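# Fill five cups with beads from a button feeder

## Task

Get between eight and twelve beads into every one of the five cups. The feeder releases beads from its mouth for as long as its green button stays pressed; a bead that misses a cup simply is not counted.

## Robot and tools

Setup: four Kinova Gen3 arms (arm1 to arm4), each ending in a right-handed five-finger hand with a wrist camera. Feet in the scene frame (metres, z up, origin on the floor): arm1 (-0.310, -0.601, 0.503), arm2 (0.310, -0.601, 0.489), arm3 (0.309, 0.598, 0.550), arm4 (-0.308, 0.600, 0.550). Each foot faces its own +x: arm1 and arm2 face roughly +y, arm3 and arm4 roughly -y. Reach is about 1.06 m from the joint1 axis. Fixed cameras: cam_a, cam_b, cam_c, cam_d, cam_south, cam_top, cam_cups; wrist cameras arm1_cam_wrist to arm4_cam_wrist, mounted on the little-finger side and aimed at the hand point.

Tool move: takes optional keys arm1, arm2, arm3, arm4 (one object per arm, each separate) plus cameras. Inside an arm's object:
- joints: a dict of absolute joint targets by name. Arm joints joint1_rad to joint7_rad are in radians (joint1, 3, 5, 7 range about -6.283 to 6.283; joint2 -2.249 to 2.249; joint4 -2.579 to 2.579; joint6 -2.099 to 2.099). joint1 positive turns the arm clockwise seen from above; joint2 0 is upright, positive tips forward. Hand keys hand_little, hand_ring, hand_middle, hand_index, hand_thumb_bend, hand_thumb_turn are absolute positions from -1 (closed; for thumb_turn, swung in front of the palm) to +1 (open/straight; thumb beside the palm). hand_force_limit (-1 to 1) sets the closing force at which a finger motor halts, about 0 N to 10 N (15 N for thumb motors). hand_speed (-0.96 to 1) sets finger speed; it starts at -0.8 (slow, several seconds per stroke), full speed from +0.48.
- target: an absolute hand pose [x, y, z, qw, qx, qy, qz] in the scene frame (metres, unit quaternion), reached by a straight-line path from the current hand_target. With target, joints may only carry the hand_ keys, otherwise the call is refused.
- speed: top hand speed in m/s, 0.002 to 0.5, default 0.25; rotation capped at twice that in rad/s.
- min_time_s: 0.1 to 8 s, lower bound on this arm's joint motion duration.
All arms in one call start together and may finish at different times; hand paths in one call finish together. Paths ignore obstacles and other arms. Hand paths stop after 10 s and a call lasts at most 15 s. A call with no arm parts just reports full state and all images.

Hand geometry: the hand point sits 0.045 m in front of the palm. Its +z runs along straight fingers, +y out of the palm, +x across the palm away from the thumb. Straight fingertips extend roughly 0.06 to 0.07 m past the point along +z, about 0.06 m behind it. A wrist bracket on the little-finger side sticks out and can strike objects. With joints 1, 3, 5 at 0, joint7 at 1.57 and fingers pointing down, the palm faces right and the thumb is toward the foot. To press a button, a single extended finger or fingertip pushed gently downward is the natural choice; keep hand_force_limit low and approach slowly.

Finger motors only start when their target changes by at least 0.002. They stop at the target or when load hits hand_force_limit, then lock. To grip harder, raise the limit and send a target more closed than the current reading; to release, send a more open one. For gentle contact use hand_speed -0.94 or lower.

Tool wait: seconds (0 to 10) and optional cameras; runs the scene with no new commands. Useful while the button is held so beads pour.

Tool zoom_image: camera name and region [x0, y0, x1, y1] in pixels (top-left origin, max 504 by 504) of that camera's most recent picture.

Tool show_instructions: no arguments; shows the reference page(s). Tool finished_scene: optional scene (1); ends irreversibly, so only call it when every cup holds 8 to 12 beads and stays that way.

cameras: list of names, ["all"], or []; omitted means all for an empty move, none otherwise. An unknown name invalidates the call.

Reading results: "move" lists arms that got commands; "as last shown" marks uncommanded arms whose status says "not commanded". "pictures" gives image order. hand is the measured hand pose (may be off at long reach); hand_target is the pose the drive is aiming for. Status words: done (within 1 cm and 2 degrees, or joint tolerance), off_target (resting short, maybe still pushing), time_out (joint gives up and holds), not_followed / "joint command not followed" / "pose unreachable" (a safety check blocked it). hand_stopped_by gives six words for little, ring, middle, index, thumb_bend, thumb_turn: moving, target, force, stalled or fault. The _load_n values are fingertip forces in N (positive pushes open). Joint velocities are rad/s; "within noise" means stopped. Joint torques and Flange force show contacts and loads. MOTOR HOT, torque fault (arm halts 10 s and skips the rest of the call) and OVER-TEMPERATURE FAULT are warnings of trouble; after such stops, resend unreached targets.

If a move or wait is refused or interrupted by a stop, later calls in the same reply are skipped.

Avoid: arms pressing into each other or closing fingers on another hand (no state line reports robot contact, and the check can be late); hard pushes on the button, the feeder or cups; tipping cups or knocking anything off the work area or floor; wrist overload (joint5 about 19.8, joint6 21.4, joint7 21.7 N m); holding stretched poses or pushing against unreachable targets, which heats motors. Objects may occasionally be nudged by outside disturbances, so re-check cups by camera (cam_cups, cam_top) before finishing.

Each tool is called by a JSON object that holds its "api" and its "payload", one argument or row to a line.

Reference images:

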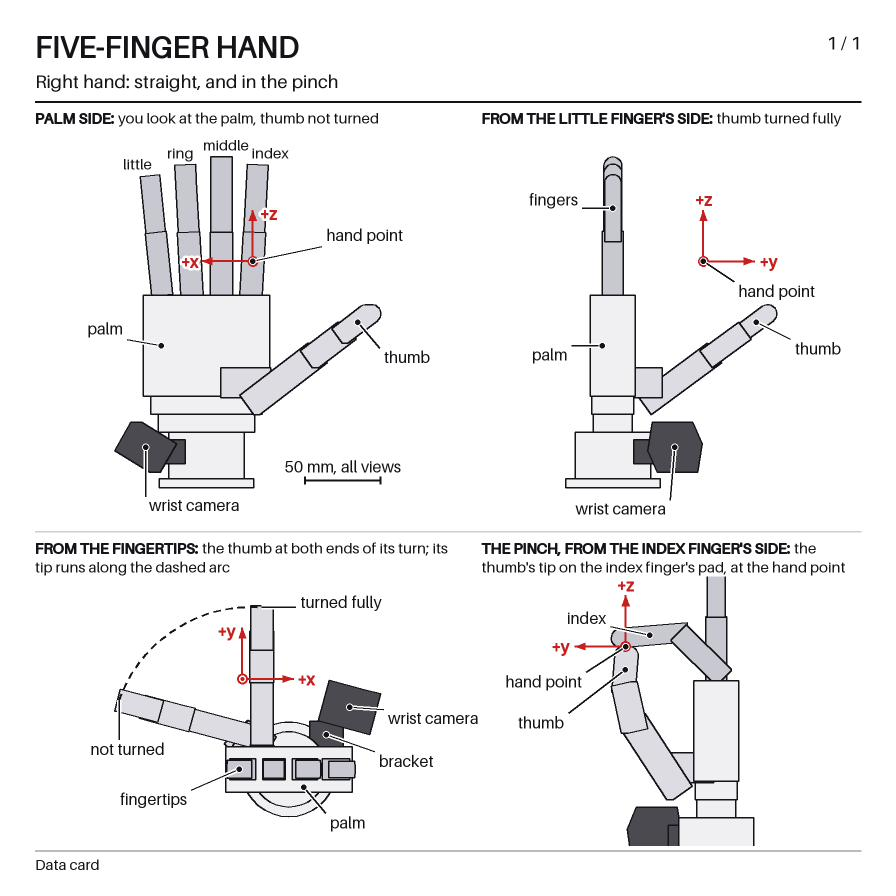

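## Session

{"api": "move", "payload": {
  "cameras": ["all"]
}}

Scene clock: 0.00 s.
Joint torques (N m): no reading
Motor temperatures (°C): arm1=[33 29 30 29 35 34 49] | arm2=[35 30 28 33 38 41 42] | arm3=[39 31 29 29 36 44 44] | arm4=[33 34 33 32 43 40 43]
Flange force (N): no reading
Joint velocities: within noise
arm1.joint_positions: joint1_rad=-0.151 joint2_rad=-0.420 joint3_rad=-0.118 joint4_rad=+1.498 joint5_rad=+0.008 joint6_rad=+2.000 joint7_rad=-1.854 hand_little=+1.000 hand_ring=+1.000 hand_middle=+1.000 hand_index=+1.000 hand_thumb_turn=+1.000 hand_thumb_bend=+1.000 hand_force_limit=+0.000 hand_speed=-0.800
arm1.joint_status: not commanded
arm1.hand_stopped_by: target,target,target,target,target,target
arm1.little_load_n: 0.0
arm1.ring_load_n: 0.0
arm1.middle_load_n: -0.5
arm1.index_load_n: 0.0
arm1.thumb_bend_load_n: 0.0
arm1.thumb_turn_load_n: 0.0
arm1.hand: x=-0.3674 y=-0.4374 z=+1.0004 quat_wxyz=(-0.035, +0.669, -0.742, -0.015) (m; scene frame)
arm1.hand_target: x=-0.3674 y=-0.4374 z=+1.0004 quat_wxyz=(-0.035, +0.669, -0.742, -0.015) (m; scene frame)
arm1.hand_status: not commanded
arm2.joint_positions: joint1_rad=-0.406 joint2_rad=-0.393 joint3_rad=-0.089 joint4_rad=+1.462 joint5_rad=+0.018 joint6_rad=+1.937 joint7_rad=-1.984 hand_little=+1.000 hand_ring=+1.000 hand_middle=+1.000 hand_index=+1.000 hand_thumb_turn=+1.000 hand_thumb_bend=+1.000 hand_force_limit=+0.000 hand_speed=-0.800
arm2.joint_status: not commanded
arm2.hand_stopped_by: target,target,target,target,target,target
arm2.little_load_n: 0.0
arm2.ring_load_n: 0.0
arm2.middle_load_n: 0.0
arm2.index_load_n: 0.0
arm2.thumb_bend_load_n: 0.0
arm2.thumb_turn_load_n: 0.0
arm2.hand: x=+0.1904 y=-0.4281 z=+0.9999 quat_wxyz=(-0.049, +0.731, -0.678, -0.055) (m; scene frame)
arm2.hand_target: x=+0.1904 y=-0.4281 z=+0.9999 quat_wxyz=(-0.049, +0.731, -0.678, -0.055) (m; scene frame)
arm2.hand_status: not commanded
arm3.joint_positions: joint1_rad=+0.032 joint2_rad=-0.484 joint3_rad=-0.126 joint4_rad=+1.558 joint5_rad=-0.033 joint6_rad=+2.037 joint7_rad=-2.013 hand_little=+1.000 hand_ring=+1.000 hand_middle=+1.000 hand_index=+1.000 hand_thumb_turn=+1.000 hand_thumb_bend=+1.000 hand_force_limit=+0.000 hand_speed=-0.800
arm3.joint_status: not commanded
arm3.hand_stopped_by: target,target,target,target,target,target
arm3.little_load_n: 0.0
arm3.ring_load_n: 0.0
arm3.middle_load_n: 0.0
arm3.index_load_n: 0.0
arm3.thumb_bend_load_n: 0.0
arm3.thumb_turn_load_n: 0.0
arm3.hand: x=+0.3426 y=+0.4619 z=+1.0378 quat_wxyz=(-0.012, -0.842, -0.539, +0.020) (m; scene frame)
arm3.hand_target: x=+0.3426 y=+0.4619 z=+1.0378 quat_wxyz=(-0.012, -0.842, -0.539, +0.020) (m; scene frame)
arm3.hand_status: not commanded
arm4.joint_positions: joint1_rad=+0.067 joint2_rad=-0.398 joint3_rad=-0.047 joint4_rad=+1.533 joint5_rad=-0.081 joint6_rad=+2.059 joint7_rad=-2.102 hand_little=+1.000 hand_ring=+1.000 hand_middle=+1.000 hand_index=+1.000 hand_thumb_turn=+1.000 hand_thumb_bend=+1.000 hand_force_limit=+0.000 hand_speed=-0.800
arm4.joint_status: not commanded
arm4.hand_stopped_by: target,target,target,target,target,target
arm4.little_load_n: 0.0
arm4.ring_load_n: 0.0
arm4.middle_load_n: 0.0
arm4.index_load_n: 0.0
arm4.thumb_bend_load_n: 0.0
arm4.thumb_turn_load_n: 0.0
arm4.hand: x=-0.2682 y=+0.4427 z=+1.0339 quat_wxyz=(+0.008, -0.865, -0.501, -0.031) (m; scene frame)
arm4.hand_target: x=-0.2682 y=+0.4427 z=+1.0339 quat_wxyz=(+0.008, -0.865, -0.501, -0.031) (m; scene frame)
arm4.hand_status: not commanded
pictures: arm1_cam_wrist, arm2_cam_wrist, arm3_cam_wrist, arm4_cam_wrist, cam_a, cam_b, cam_c, cam_cups, cam_d, cam_south, cam_top

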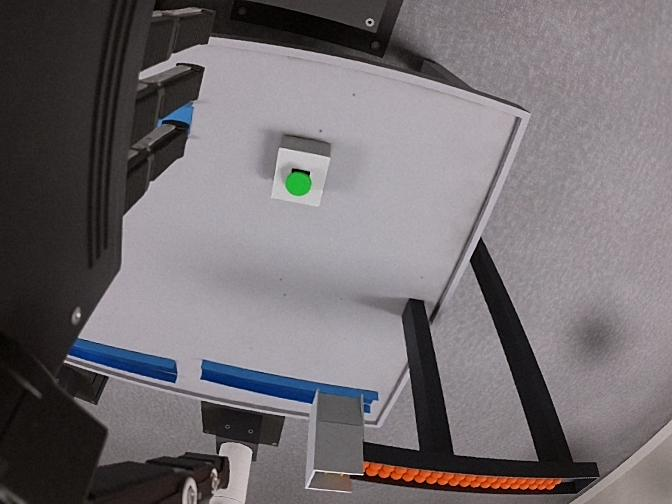

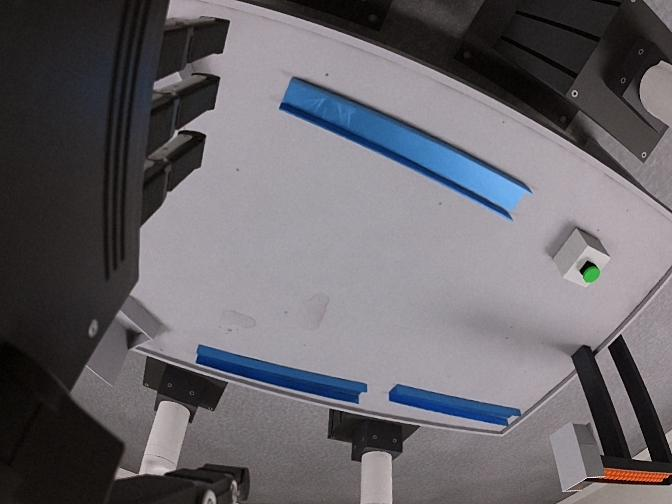

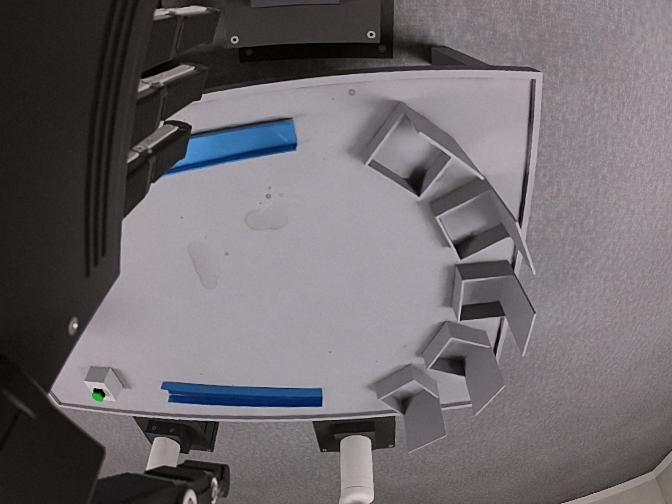

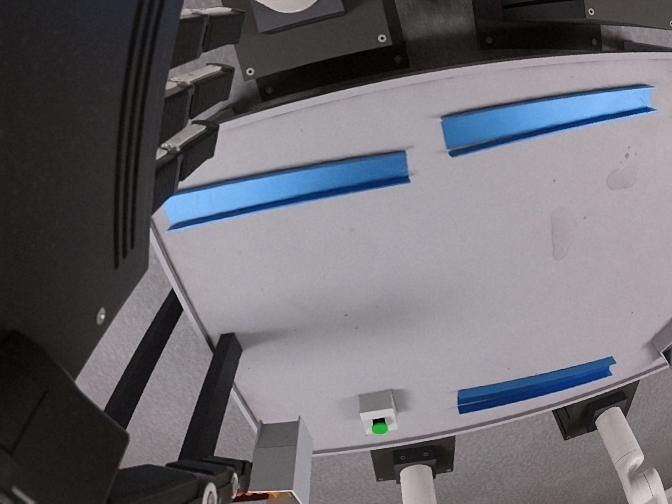

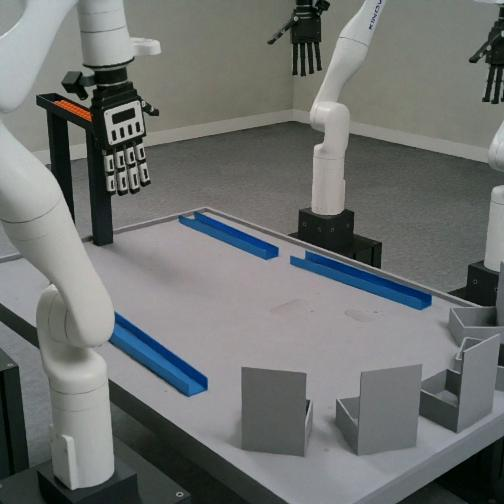

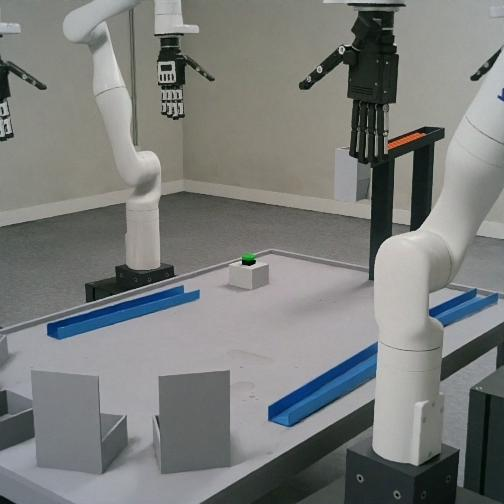

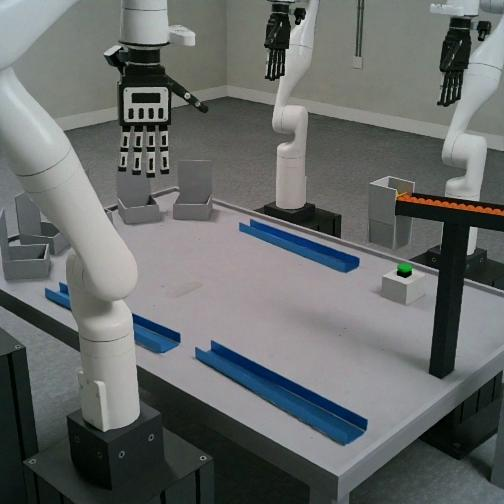

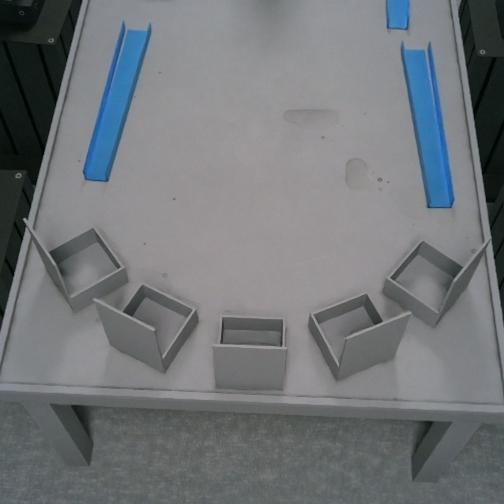

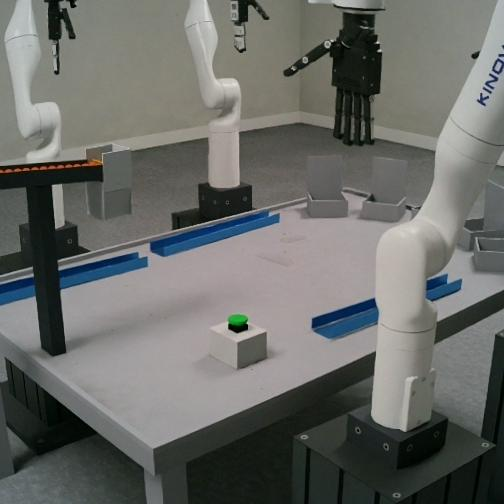

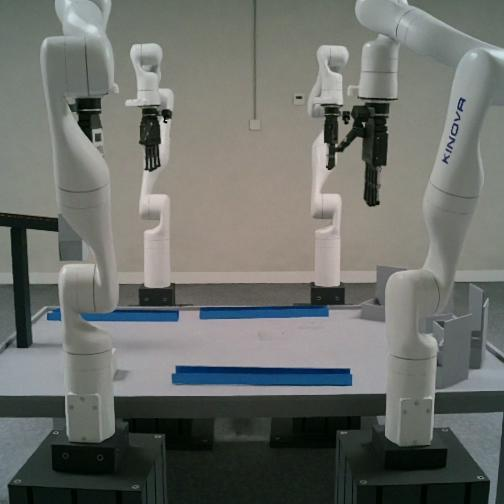

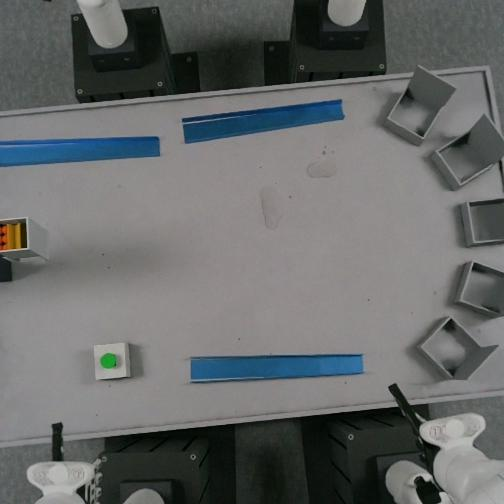

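{"api": "zoom_image", "payload": {
  "camera": "cam_cups",
  "region": [0, 200, 300, 420]
}}

{"api": "zoom_image", "payload": {
  "camera": "cam_c",
  "region": [340, 150, 504, 320]
}}

{"api": "zoom_image", "payload": {
  "camera": "cam_top",
  "region": [0, 60, 380, 400]
}}

{"api": "zoom_image", "payload": {
  "camera": "cam_a",
  "region": [170, 200, 504, 480]
}}

{"api": "zoom_image", "payload": {
  "camera": "cam_c",
  "region": [0, 150, 380, 460]
}}

Scaled by 1.680.

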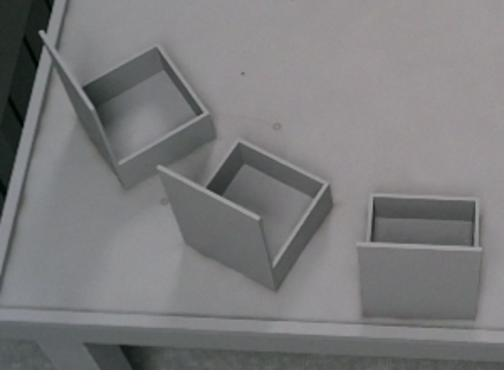

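Scaled by 2.965.

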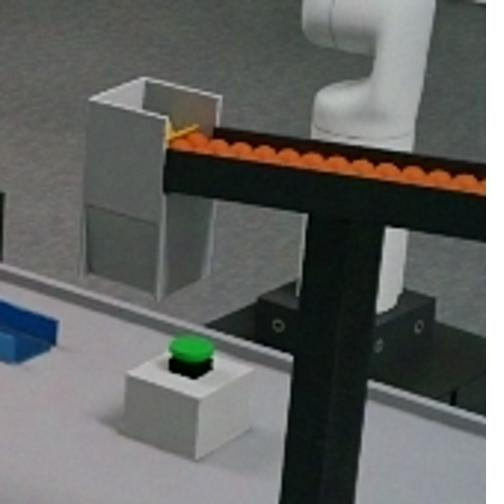

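Scaled by 1.326.

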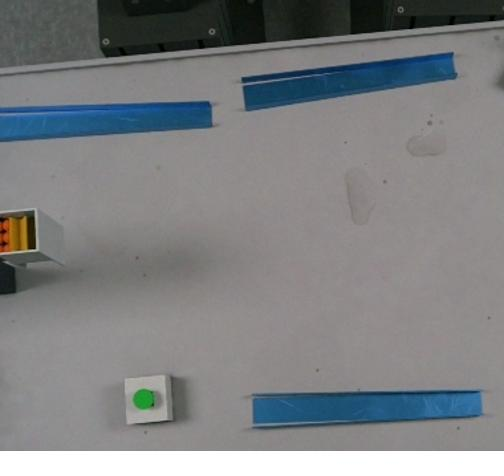

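Scaled by 1.509.

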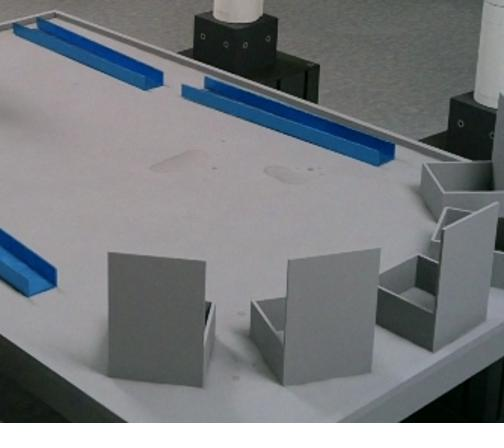

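Scaled by 1.326.

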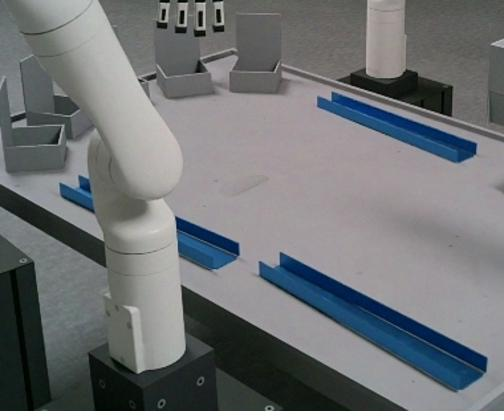

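{"api": "zoom_image", "payload": {
  "camera": "cam_c",
  "region": [350, 165, 430, 265]
}}

{"api": "zoom_image", "payload": {
  "camera": "cam_d",
  "region": [60, 130, 160, 230]
}}

{"api": "zoom_image", "payload": {
  "camera": "cam_b",
  "region": [310, 110, 460, 240]
}}

{"api": "zoom_image", "payload": {
  "camera": "arm1_cam_wrist",
  "region": [280, 370, 430, 500]
}}

{"api": "zoom_image", "payload": {
  "camera": "arm2_cam_wrist",
  "region": [520, 380, 672, 504]
}}

{"api": "zoom_image", "payload": {
  "camera": "arm4_cam_wrist",
  "region": [230, 380, 340, 504]
}}

{"api": "zoom_image", "payload": {
  "camera": "cam_top",
  "region": [0, 200, 80, 280]
}}

Scaled by 5.040.

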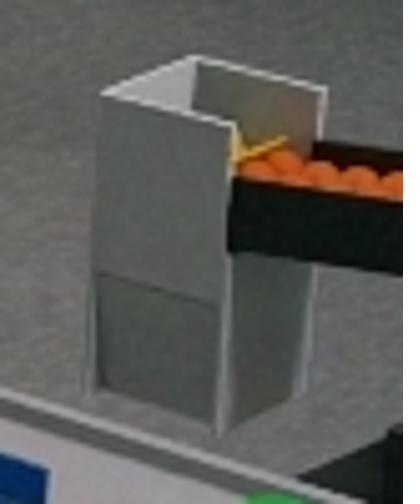

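Scaled by 5.040.

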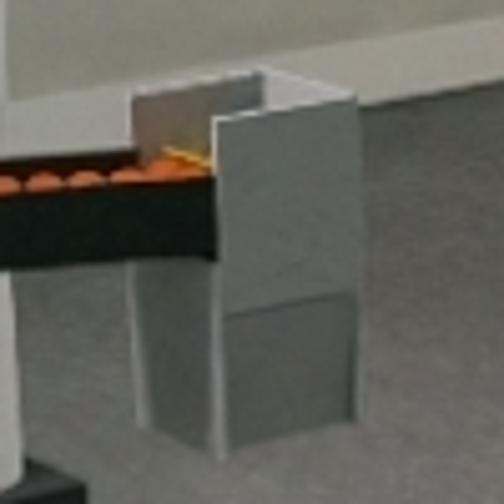

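Scaled by 3.360.

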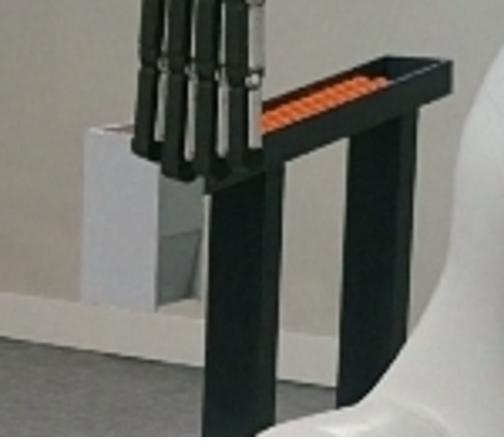

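Scaled by 3.360 from the camera's image (finer frame: 960x720).

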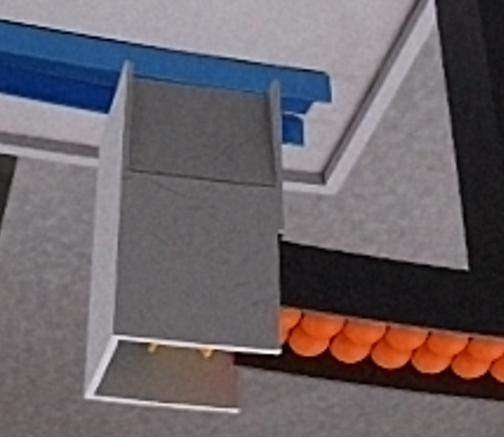

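Scaled by 3.316 from the camera's image (finer frame: 960x720).

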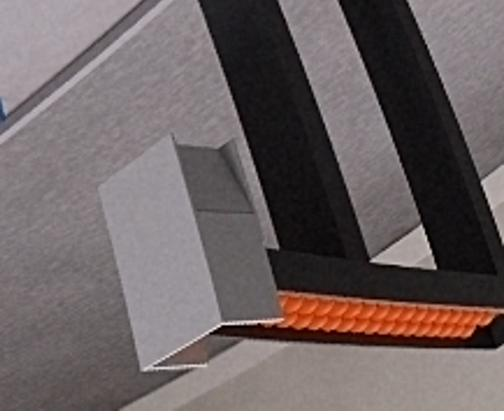

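Scaled by 4.065 from the camera's image (finer frame: 960x720).

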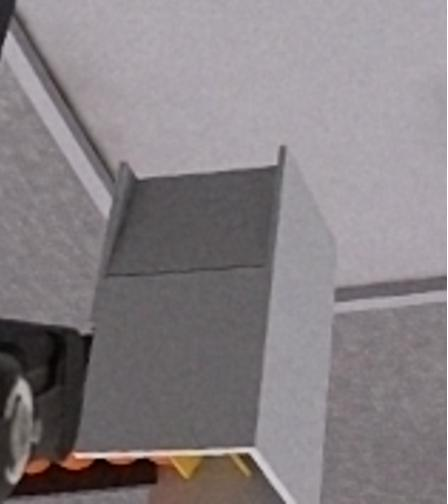

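Scaled by 6.300.

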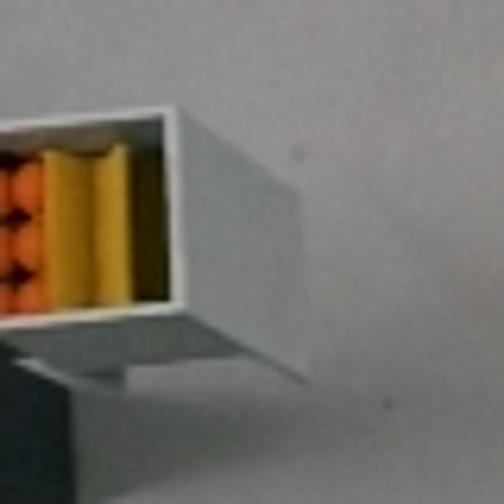

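{"api": "move", "payload": {
  "arm2": {"joints": {"joint1_rad": -1.16, "joint2_rad": 0.115, "joint3_rad": 0, "joint4_rad": 2.154, "joint5_rad": 1.065, "joint6_rad": 0.83, "joint7_rad": -1.894, "hand_thumb_turn": -1, "hand_speed": 0.0}, "min_time_s": 4},
  "arm3": {"joints": {"joint1_rad": 1.197, "joint2_rad": 0.204, "joint3_rad": 0, "joint4_rad": 2.324, "joint5_rad": -1.227, "joint6_rad": 0.805, "joint7_rad": 2.269, "hand_thumb_turn": -1, "hand_speed": 0.0}, "min_time_s": 5},
  "cameras": ["arm2_cam_wrist", "arm3_cam_wrist", "cam_top", "cam_south", "cam_a"]
}}

Scene clock: 157.73 s.
Joint torques (N m): arm1=[1.21 -0.99 0.94 -7.04 -0.64 0.19 -0.01] | arm2=[-1.08 -9.48 0.84 -6.27 0.75 0.67 -0.44] | arm3=[1.02 -9.04 -0.82 -5.07 -0.96 1.12 0.34] | arm4=[0.91 2.32 -0.29 -8.75 -0.18 0.21 0.36]
Motor temperatures (°C): arm1=[33 29 30 29 35 34 49] | arm2=[35 30 27 34 38 41 42] | arm3=[39 31 29 29 36 44 44] | arm4=[32 34 33 33 43 39 43]
Flange force (N): arm1=[-3.6 2.1 -1.3] | arm2=[-0.9 -3.3 2.3] | arm3=[0.1 -3.4 0.1] | arm4=[4.1 -3.2 8.8]
move: arm2 done; arm3 done
Joint velocities: within noise
arm1, arm4: as last shown
arm1.middle_load_n: 0.0
arm2.joint_positions: joint1_rad=-1.160 joint2_rad=+0.115 joint3_rad=+0.000 joint4_rad=+2.154 joint5_rad=+1.065 joint6_rad=+0.830 joint7_rad=-1.894 hand_little=+1.000 hand_ring=+1.000 hand_middle=+1.000 hand_index=+1.000 hand_thumb_turn=-1.000 hand_thumb_bend=+1.000 hand_force_limit=+0.000 hand_speed=+0.000
arm2.joint_status: all done
arm2.hand_stopped_by: target,target,target,target,target,target
arm2.little_load_n: 0.0
arm2.ring_load_n: 0.0
arm2.middle_load_n: 0.0
arm2.index_load_n: 0.0
arm2.thumb_bend_load_n: 0.0
arm2.thumb_turn_load_n: 0.0
arm2.hand: x=+0.0195 y=-0.2804 z=+0.7193 quat_wxyz=(-0.384, +0.923, +0.006, +0.000)
arm2.hand_target: x=+0.0195 y=-0.2804 z=+0.7193 quat_wxyz=(-0.384, +0.923, +0.006, +0.000)
arm2.hand_status: not commanded
arm3.joint_positions: joint1_rad=+1.197 joint2_rad=+0.204 joint3_rad=+0.000 joint4_rad=+2.324 joint5_rad=-1.227 joint6_rad=+0.805 joint7_rad=+2.269 hand_little=+1.000 hand_ring=+1.000 hand_middle=+1.000 hand_index=+1.000 hand_thumb_turn=-1.000 hand_thumb_bend=+1.000 hand_force_limit=+0.000 hand_speed=+0.000
arm3.joint_status: all done
arm3.hand_stopped_by: target,target,target,target,target,target
arm3.little_load_n: 0.0
arm3.ring_load_n: 0.0
arm3.middle_load_n: 0.0
arm3.index_load_n: 0.0
arm3.thumb_bend_load_n: 0.0
arm3.thumb_turn_load_n: 0.0
arm3.hand: x=+0.0766 y=+0.3630 z=+0.7211 quat_wxyz=(-0.004, -0.001, -0.921, +0.390)
arm3.hand_target: x=+0.0766 y=+0.3630 z=+0.7211 quat_wxyz=(-0.004, -0.001, -0.921, +0.390)
arm3.hand_status: not commanded
pictures: arm2_cam_wrist, arm3_cam_wrist, cam_a, cam_south, cam_top
arm2_cam_wrist: T_world_to_cam=[[0.26876, -0.67337, -0.68872, 0.30017], [-0.83264, -0.52189, 0.18534, -0.26029], [-0.48424, 0.52364, -0.70094, 0.77481]] pos_world=[0.07779, -0.33945, 0.79807]
arm3_cam_wrist: T_world_to_cam=[[-0.3074, 0.67354, -0.67219, 0.25648], [0.80782, 0.55805, 0.18974, -0.40259], [0.50292, -0.48468, -0.71565, 0.76854]] pos_world=[0.01755, 0.42441, 0.79879]

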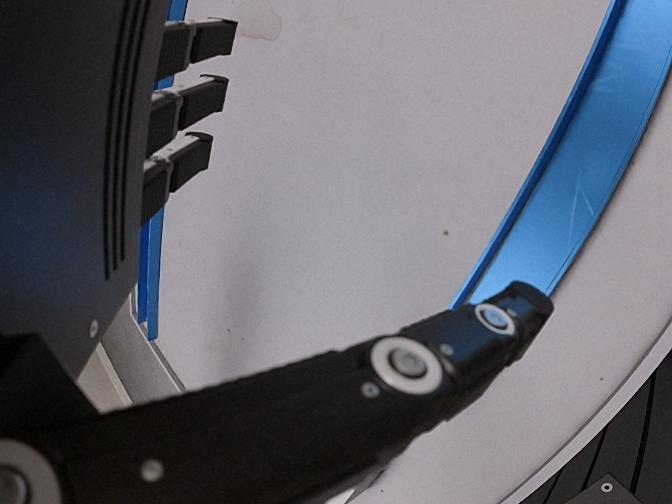

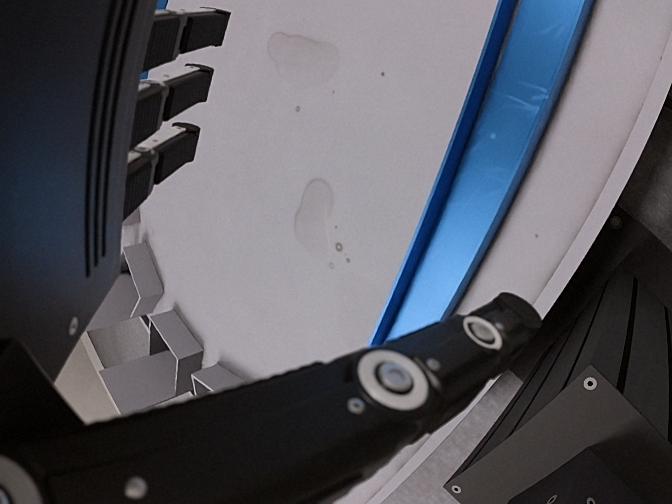

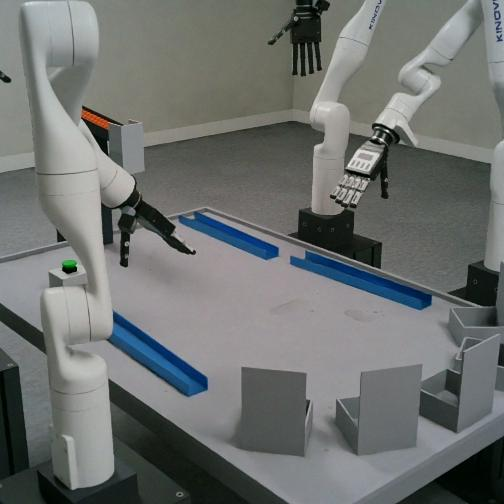

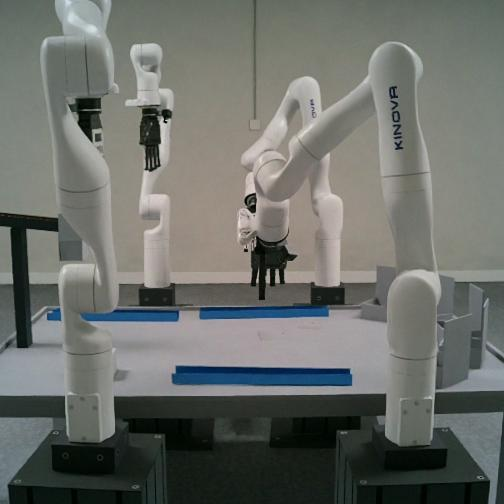

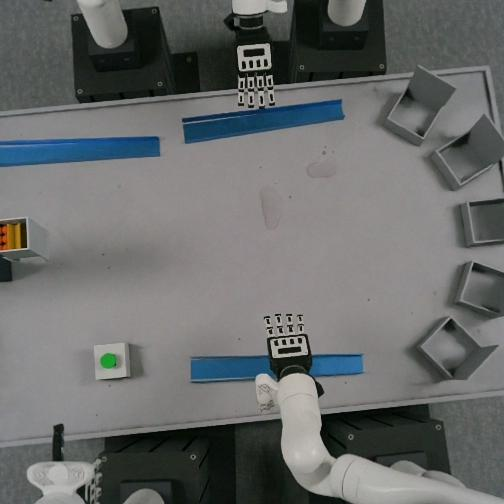

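{"api": "zoom_image", "payload": {
  "camera": "cam_top",
  "region": [180, 300, 380, 400]
}}

{"api": "zoom_image", "payload": {
  "camera": "cam_top",
  "region": [170, 60, 370, 180]
}}

{"api": "zoom_image", "payload": {
  "camera": "cam_south",
  "region": [150, 300, 370, 400]
}}

{"api": "zoom_image", "payload": {
  "camera": "cam_a",
  "region": [90, 300, 230, 420]
}}

{"api": "zoom_image", "payload": {
  "camera": "cam_top",
  "region": [0, 100, 200, 200]
}}

Scaled by 2.520.

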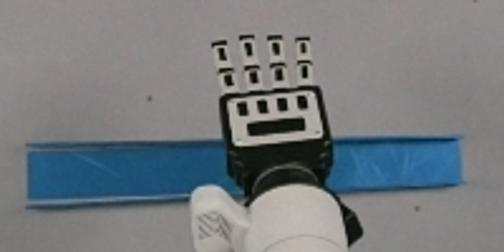

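Scaled by 2.520.

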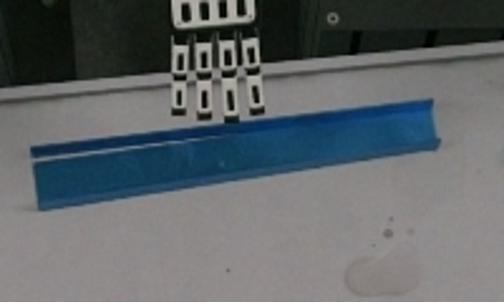

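Scaled by 2.291.

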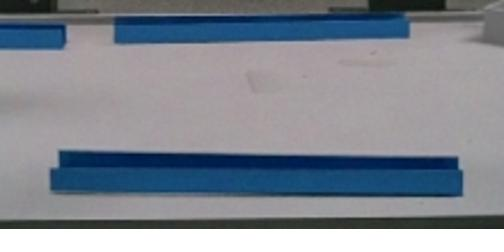

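Scaled by 3.600.

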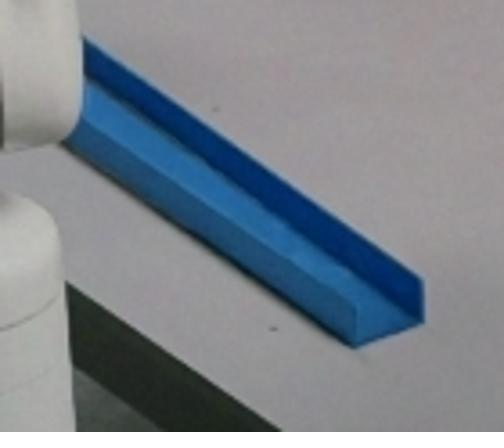

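Scaled by 2.520.

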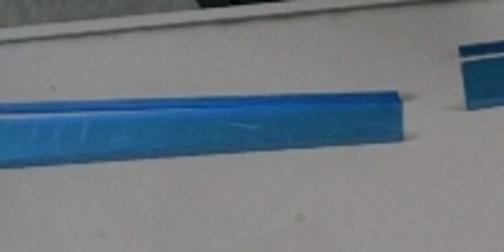

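{"api": "move", "payload": {
  "arm2": {"target": [0.0245, -0.291, 0.60, -0.45399, 0.89101, 0, 0], "speed": 0.15, "joints": {"hand_thumb_bend": 0.95}},
  "arm3": {"target": [0.0755, 0.3457, 0.60, 0.01189, -0.02333, 0.89071, -0.45384], "speed": 0.15},
  "cameras": ["arm2_cam_wrist", "arm3_cam_wrist", "cam_d", "cam_south", "cam_top", "cam_c"]
}}

Scene clock: 216.93 s.
Joint torques (N m): arm1=[1.24 -1 0.89 -7.13 -0.61 0.13 0.01] | arm2=[-1.08 -11.68 1.58 -1.8 -0.03 2.12 -0.44] | arm3=[1.15 -12.64 -1.78 -0.53 0.11 1.93 0.28] | arm4=[0.89 2.2 -0.24 -8.77 -0.19 0.22 0.31]
Motor temperatures (°C): arm1=[33 29 30 30 35 34 49] | arm2=[35 30 27 34 38 41 42] | arm3=[39 32 29 29 36 44 44] | arm4=[32 34 33 33 43 39 43]
Flange force (N): arm1=[-3.5 2.0 -1.1] | arm2=[-0.8 -1.7 4.9] | arm3=[-0.3 -2.3 2.2] | arm4=[3.9 -3.1 8.8]
move: arm2 done; arm3 done
Joint velocities: within noise
arm1, arm4: as last shown
arm2.joint_positions: joint1_rad=-1.305 joint2_rad=+0.486 joint3_rad=-0.031 joint4_rad=+2.434 joint5_rad=+1.643 joint6_rad=+0.918 joint7_rad=-2.871 hand_little=+1.000 hand_ring=+1.000 hand_middle=+1.000 hand_index=+1.000 hand_thumb_turn=-1.000 hand_thumb_bend=+0.950 hand_force_limit=+0.000 hand_speed=+0.000
arm2.joint_status: all done
arm2.hand_stopped_by: target,target,target,target,target,target
arm2.little_load_n: 0.0
arm2.ring_load_n: 0.0
arm2.middle_load_n: 0.0
arm2.index_load_n: 0.0
arm2.thumb_bend_load_n: 0.0
arm2.thumb_turn_load_n: 0.0
arm2.hand: x=+0.0245 y=-0.2910 z=+0.6000 quat_wxyz=(-0.454, +0.891, +0.000, +0.000)
arm2.hand_target: x=+0.0245 y=-0.2910 z=+0.6000 quat_wxyz=(-0.454, +0.891, +0.000, +0.000)
arm2.hand_status: done (0.000 m and 0.0 deg from the pose sent, 0.120 m and 8.8 deg at the start)
arm3.joint_positions: joint1_rad=+1.317 joint2_rad=+0.709 joint3_rad=-0.054 joint4_rad=+2.428 joint5_rad=-1.734 joint6_rad=+0.892 joint7_rad=+3.151 hand_little=+1.000 hand_ring=+1.000 hand_middle=+1.000 hand_index=+1.000 hand_thumb_turn=-1.000 hand_thumb_bend=+1.000 hand_force_limit=+0.000 hand_speed=+0.000
arm3.joint_status: not commanded
arm3.hand_stopped_by: target,target,target,target,target,target
arm3.little_load_n: 0.0
arm3.ring_load_n: -0.5
arm3.middle_load_n: 0.0
arm3.index_load_n: -0.5
arm3.thumb_bend_load_n: 0.0
arm3.thumb_turn_load_n: 0.0
arm3.hand: x=+0.0755 y=+0.3457 z=+0.6000 quat_wxyz=(-0.012, +0.023, -0.891, +0.454)
arm3.hand_target: x=+0.0755 y=+0.3457 z=+0.6000 quat_wxyz=(-0.012, +0.023, -0.891, +0.454)
arm3.hand_status: done (0.000 m and 0.0 deg from the pose sent, 0.122 m and 8.7 deg at the start)
pictures: arm2_cam_wrist, arm3_cam_wrist, cam_c, cam_d, cam_south, cam_top
arm2_cam_wrist: T_world_to_cam=[[0.25806, -0.5627, -0.78535, 0.29994], [-0.83769, -0.53531, 0.10829, -0.1971], [-0.48134, 0.62993, -0.60951, 0.67523]] pos_world=[0.0825, -0.36208, 0.66846]
arm3_cam_wrist: T_world_to_cam=[[-0.34204, 0.55511, -0.7582, 0.28156], [0.77863, 0.61914, 0.10204, -0.33533], [0.52607, -0.55545, -0.64399, 0.65379]] pos_world=[0.01346, 0.41446, 0.66873]

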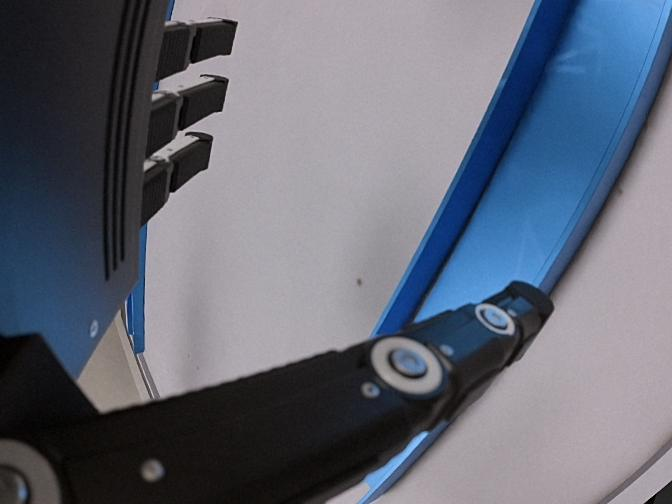

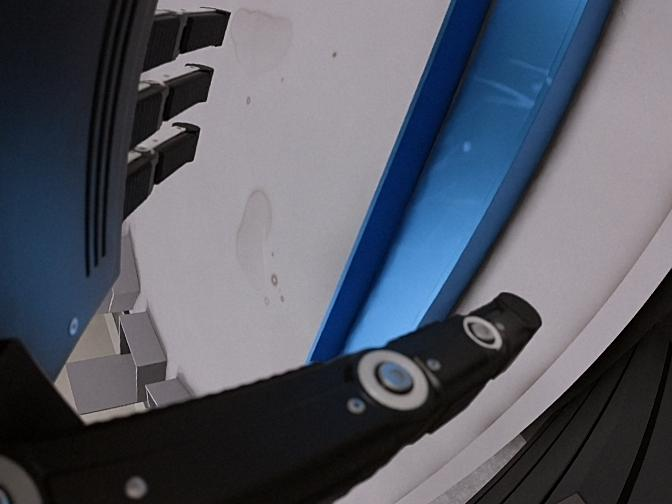

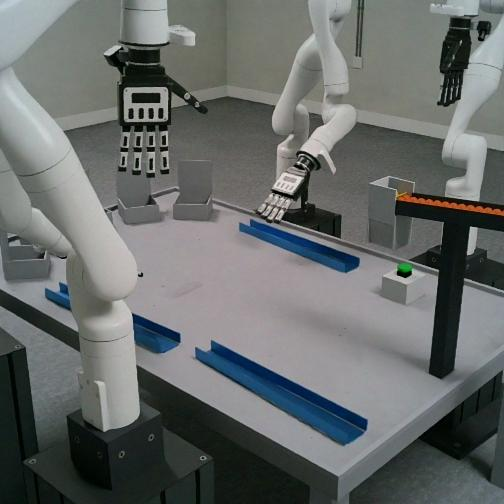

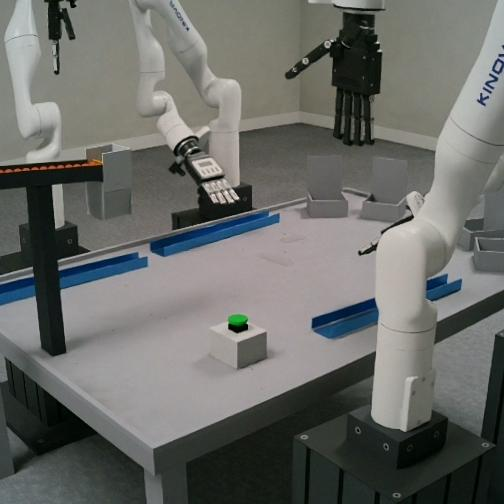

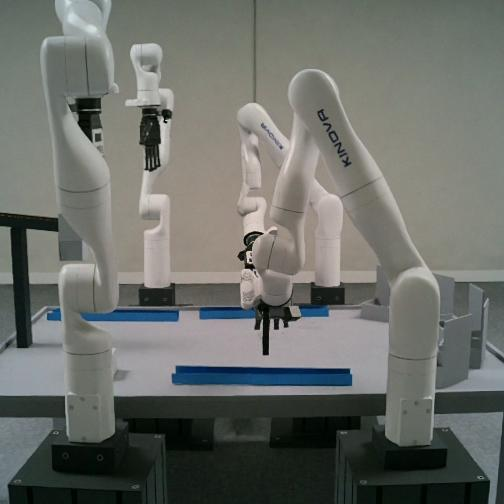

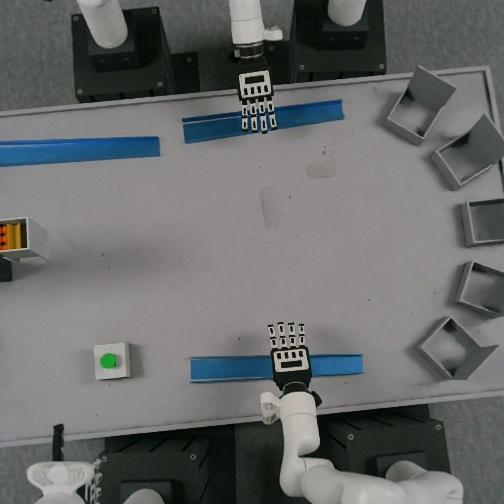

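{"api": "zoom_image", "payload": {
  "camera": "arm2_cam_wrist",
  "region": [352, 0, 672, 400]
}}

{"api": "zoom_image", "payload": {
  "camera": "arm3_cam_wrist",
  "region": [292, 0, 672, 400]
}}

{"api": "zoom_image", "payload": {
  "camera": "cam_top",
  "region": [180, 310, 380, 400]
}}

{"api": "zoom_image", "payload": {
  "camera": "cam_top",
  "region": [180, 60, 380, 160]
}}

Scaled by 1.260 from the camera's image (finer frame: 960x720).

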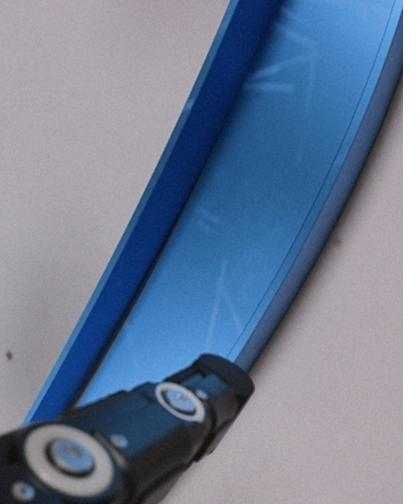

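Scaled by 1.260 from the camera's image (finer frame: 960x720).

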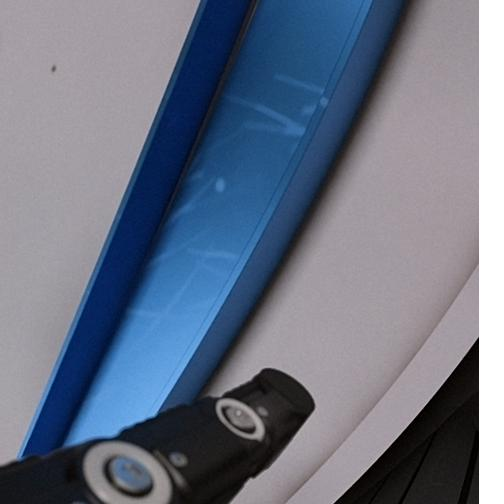

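Scaled by 2.520.

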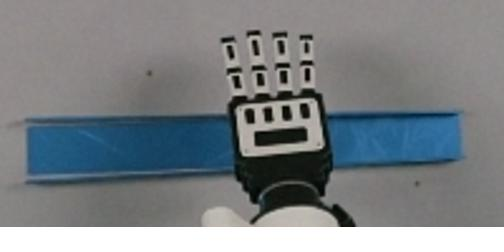

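Scaled by 2.520.

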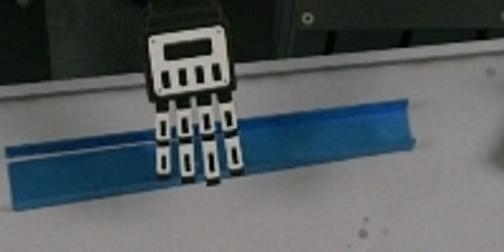

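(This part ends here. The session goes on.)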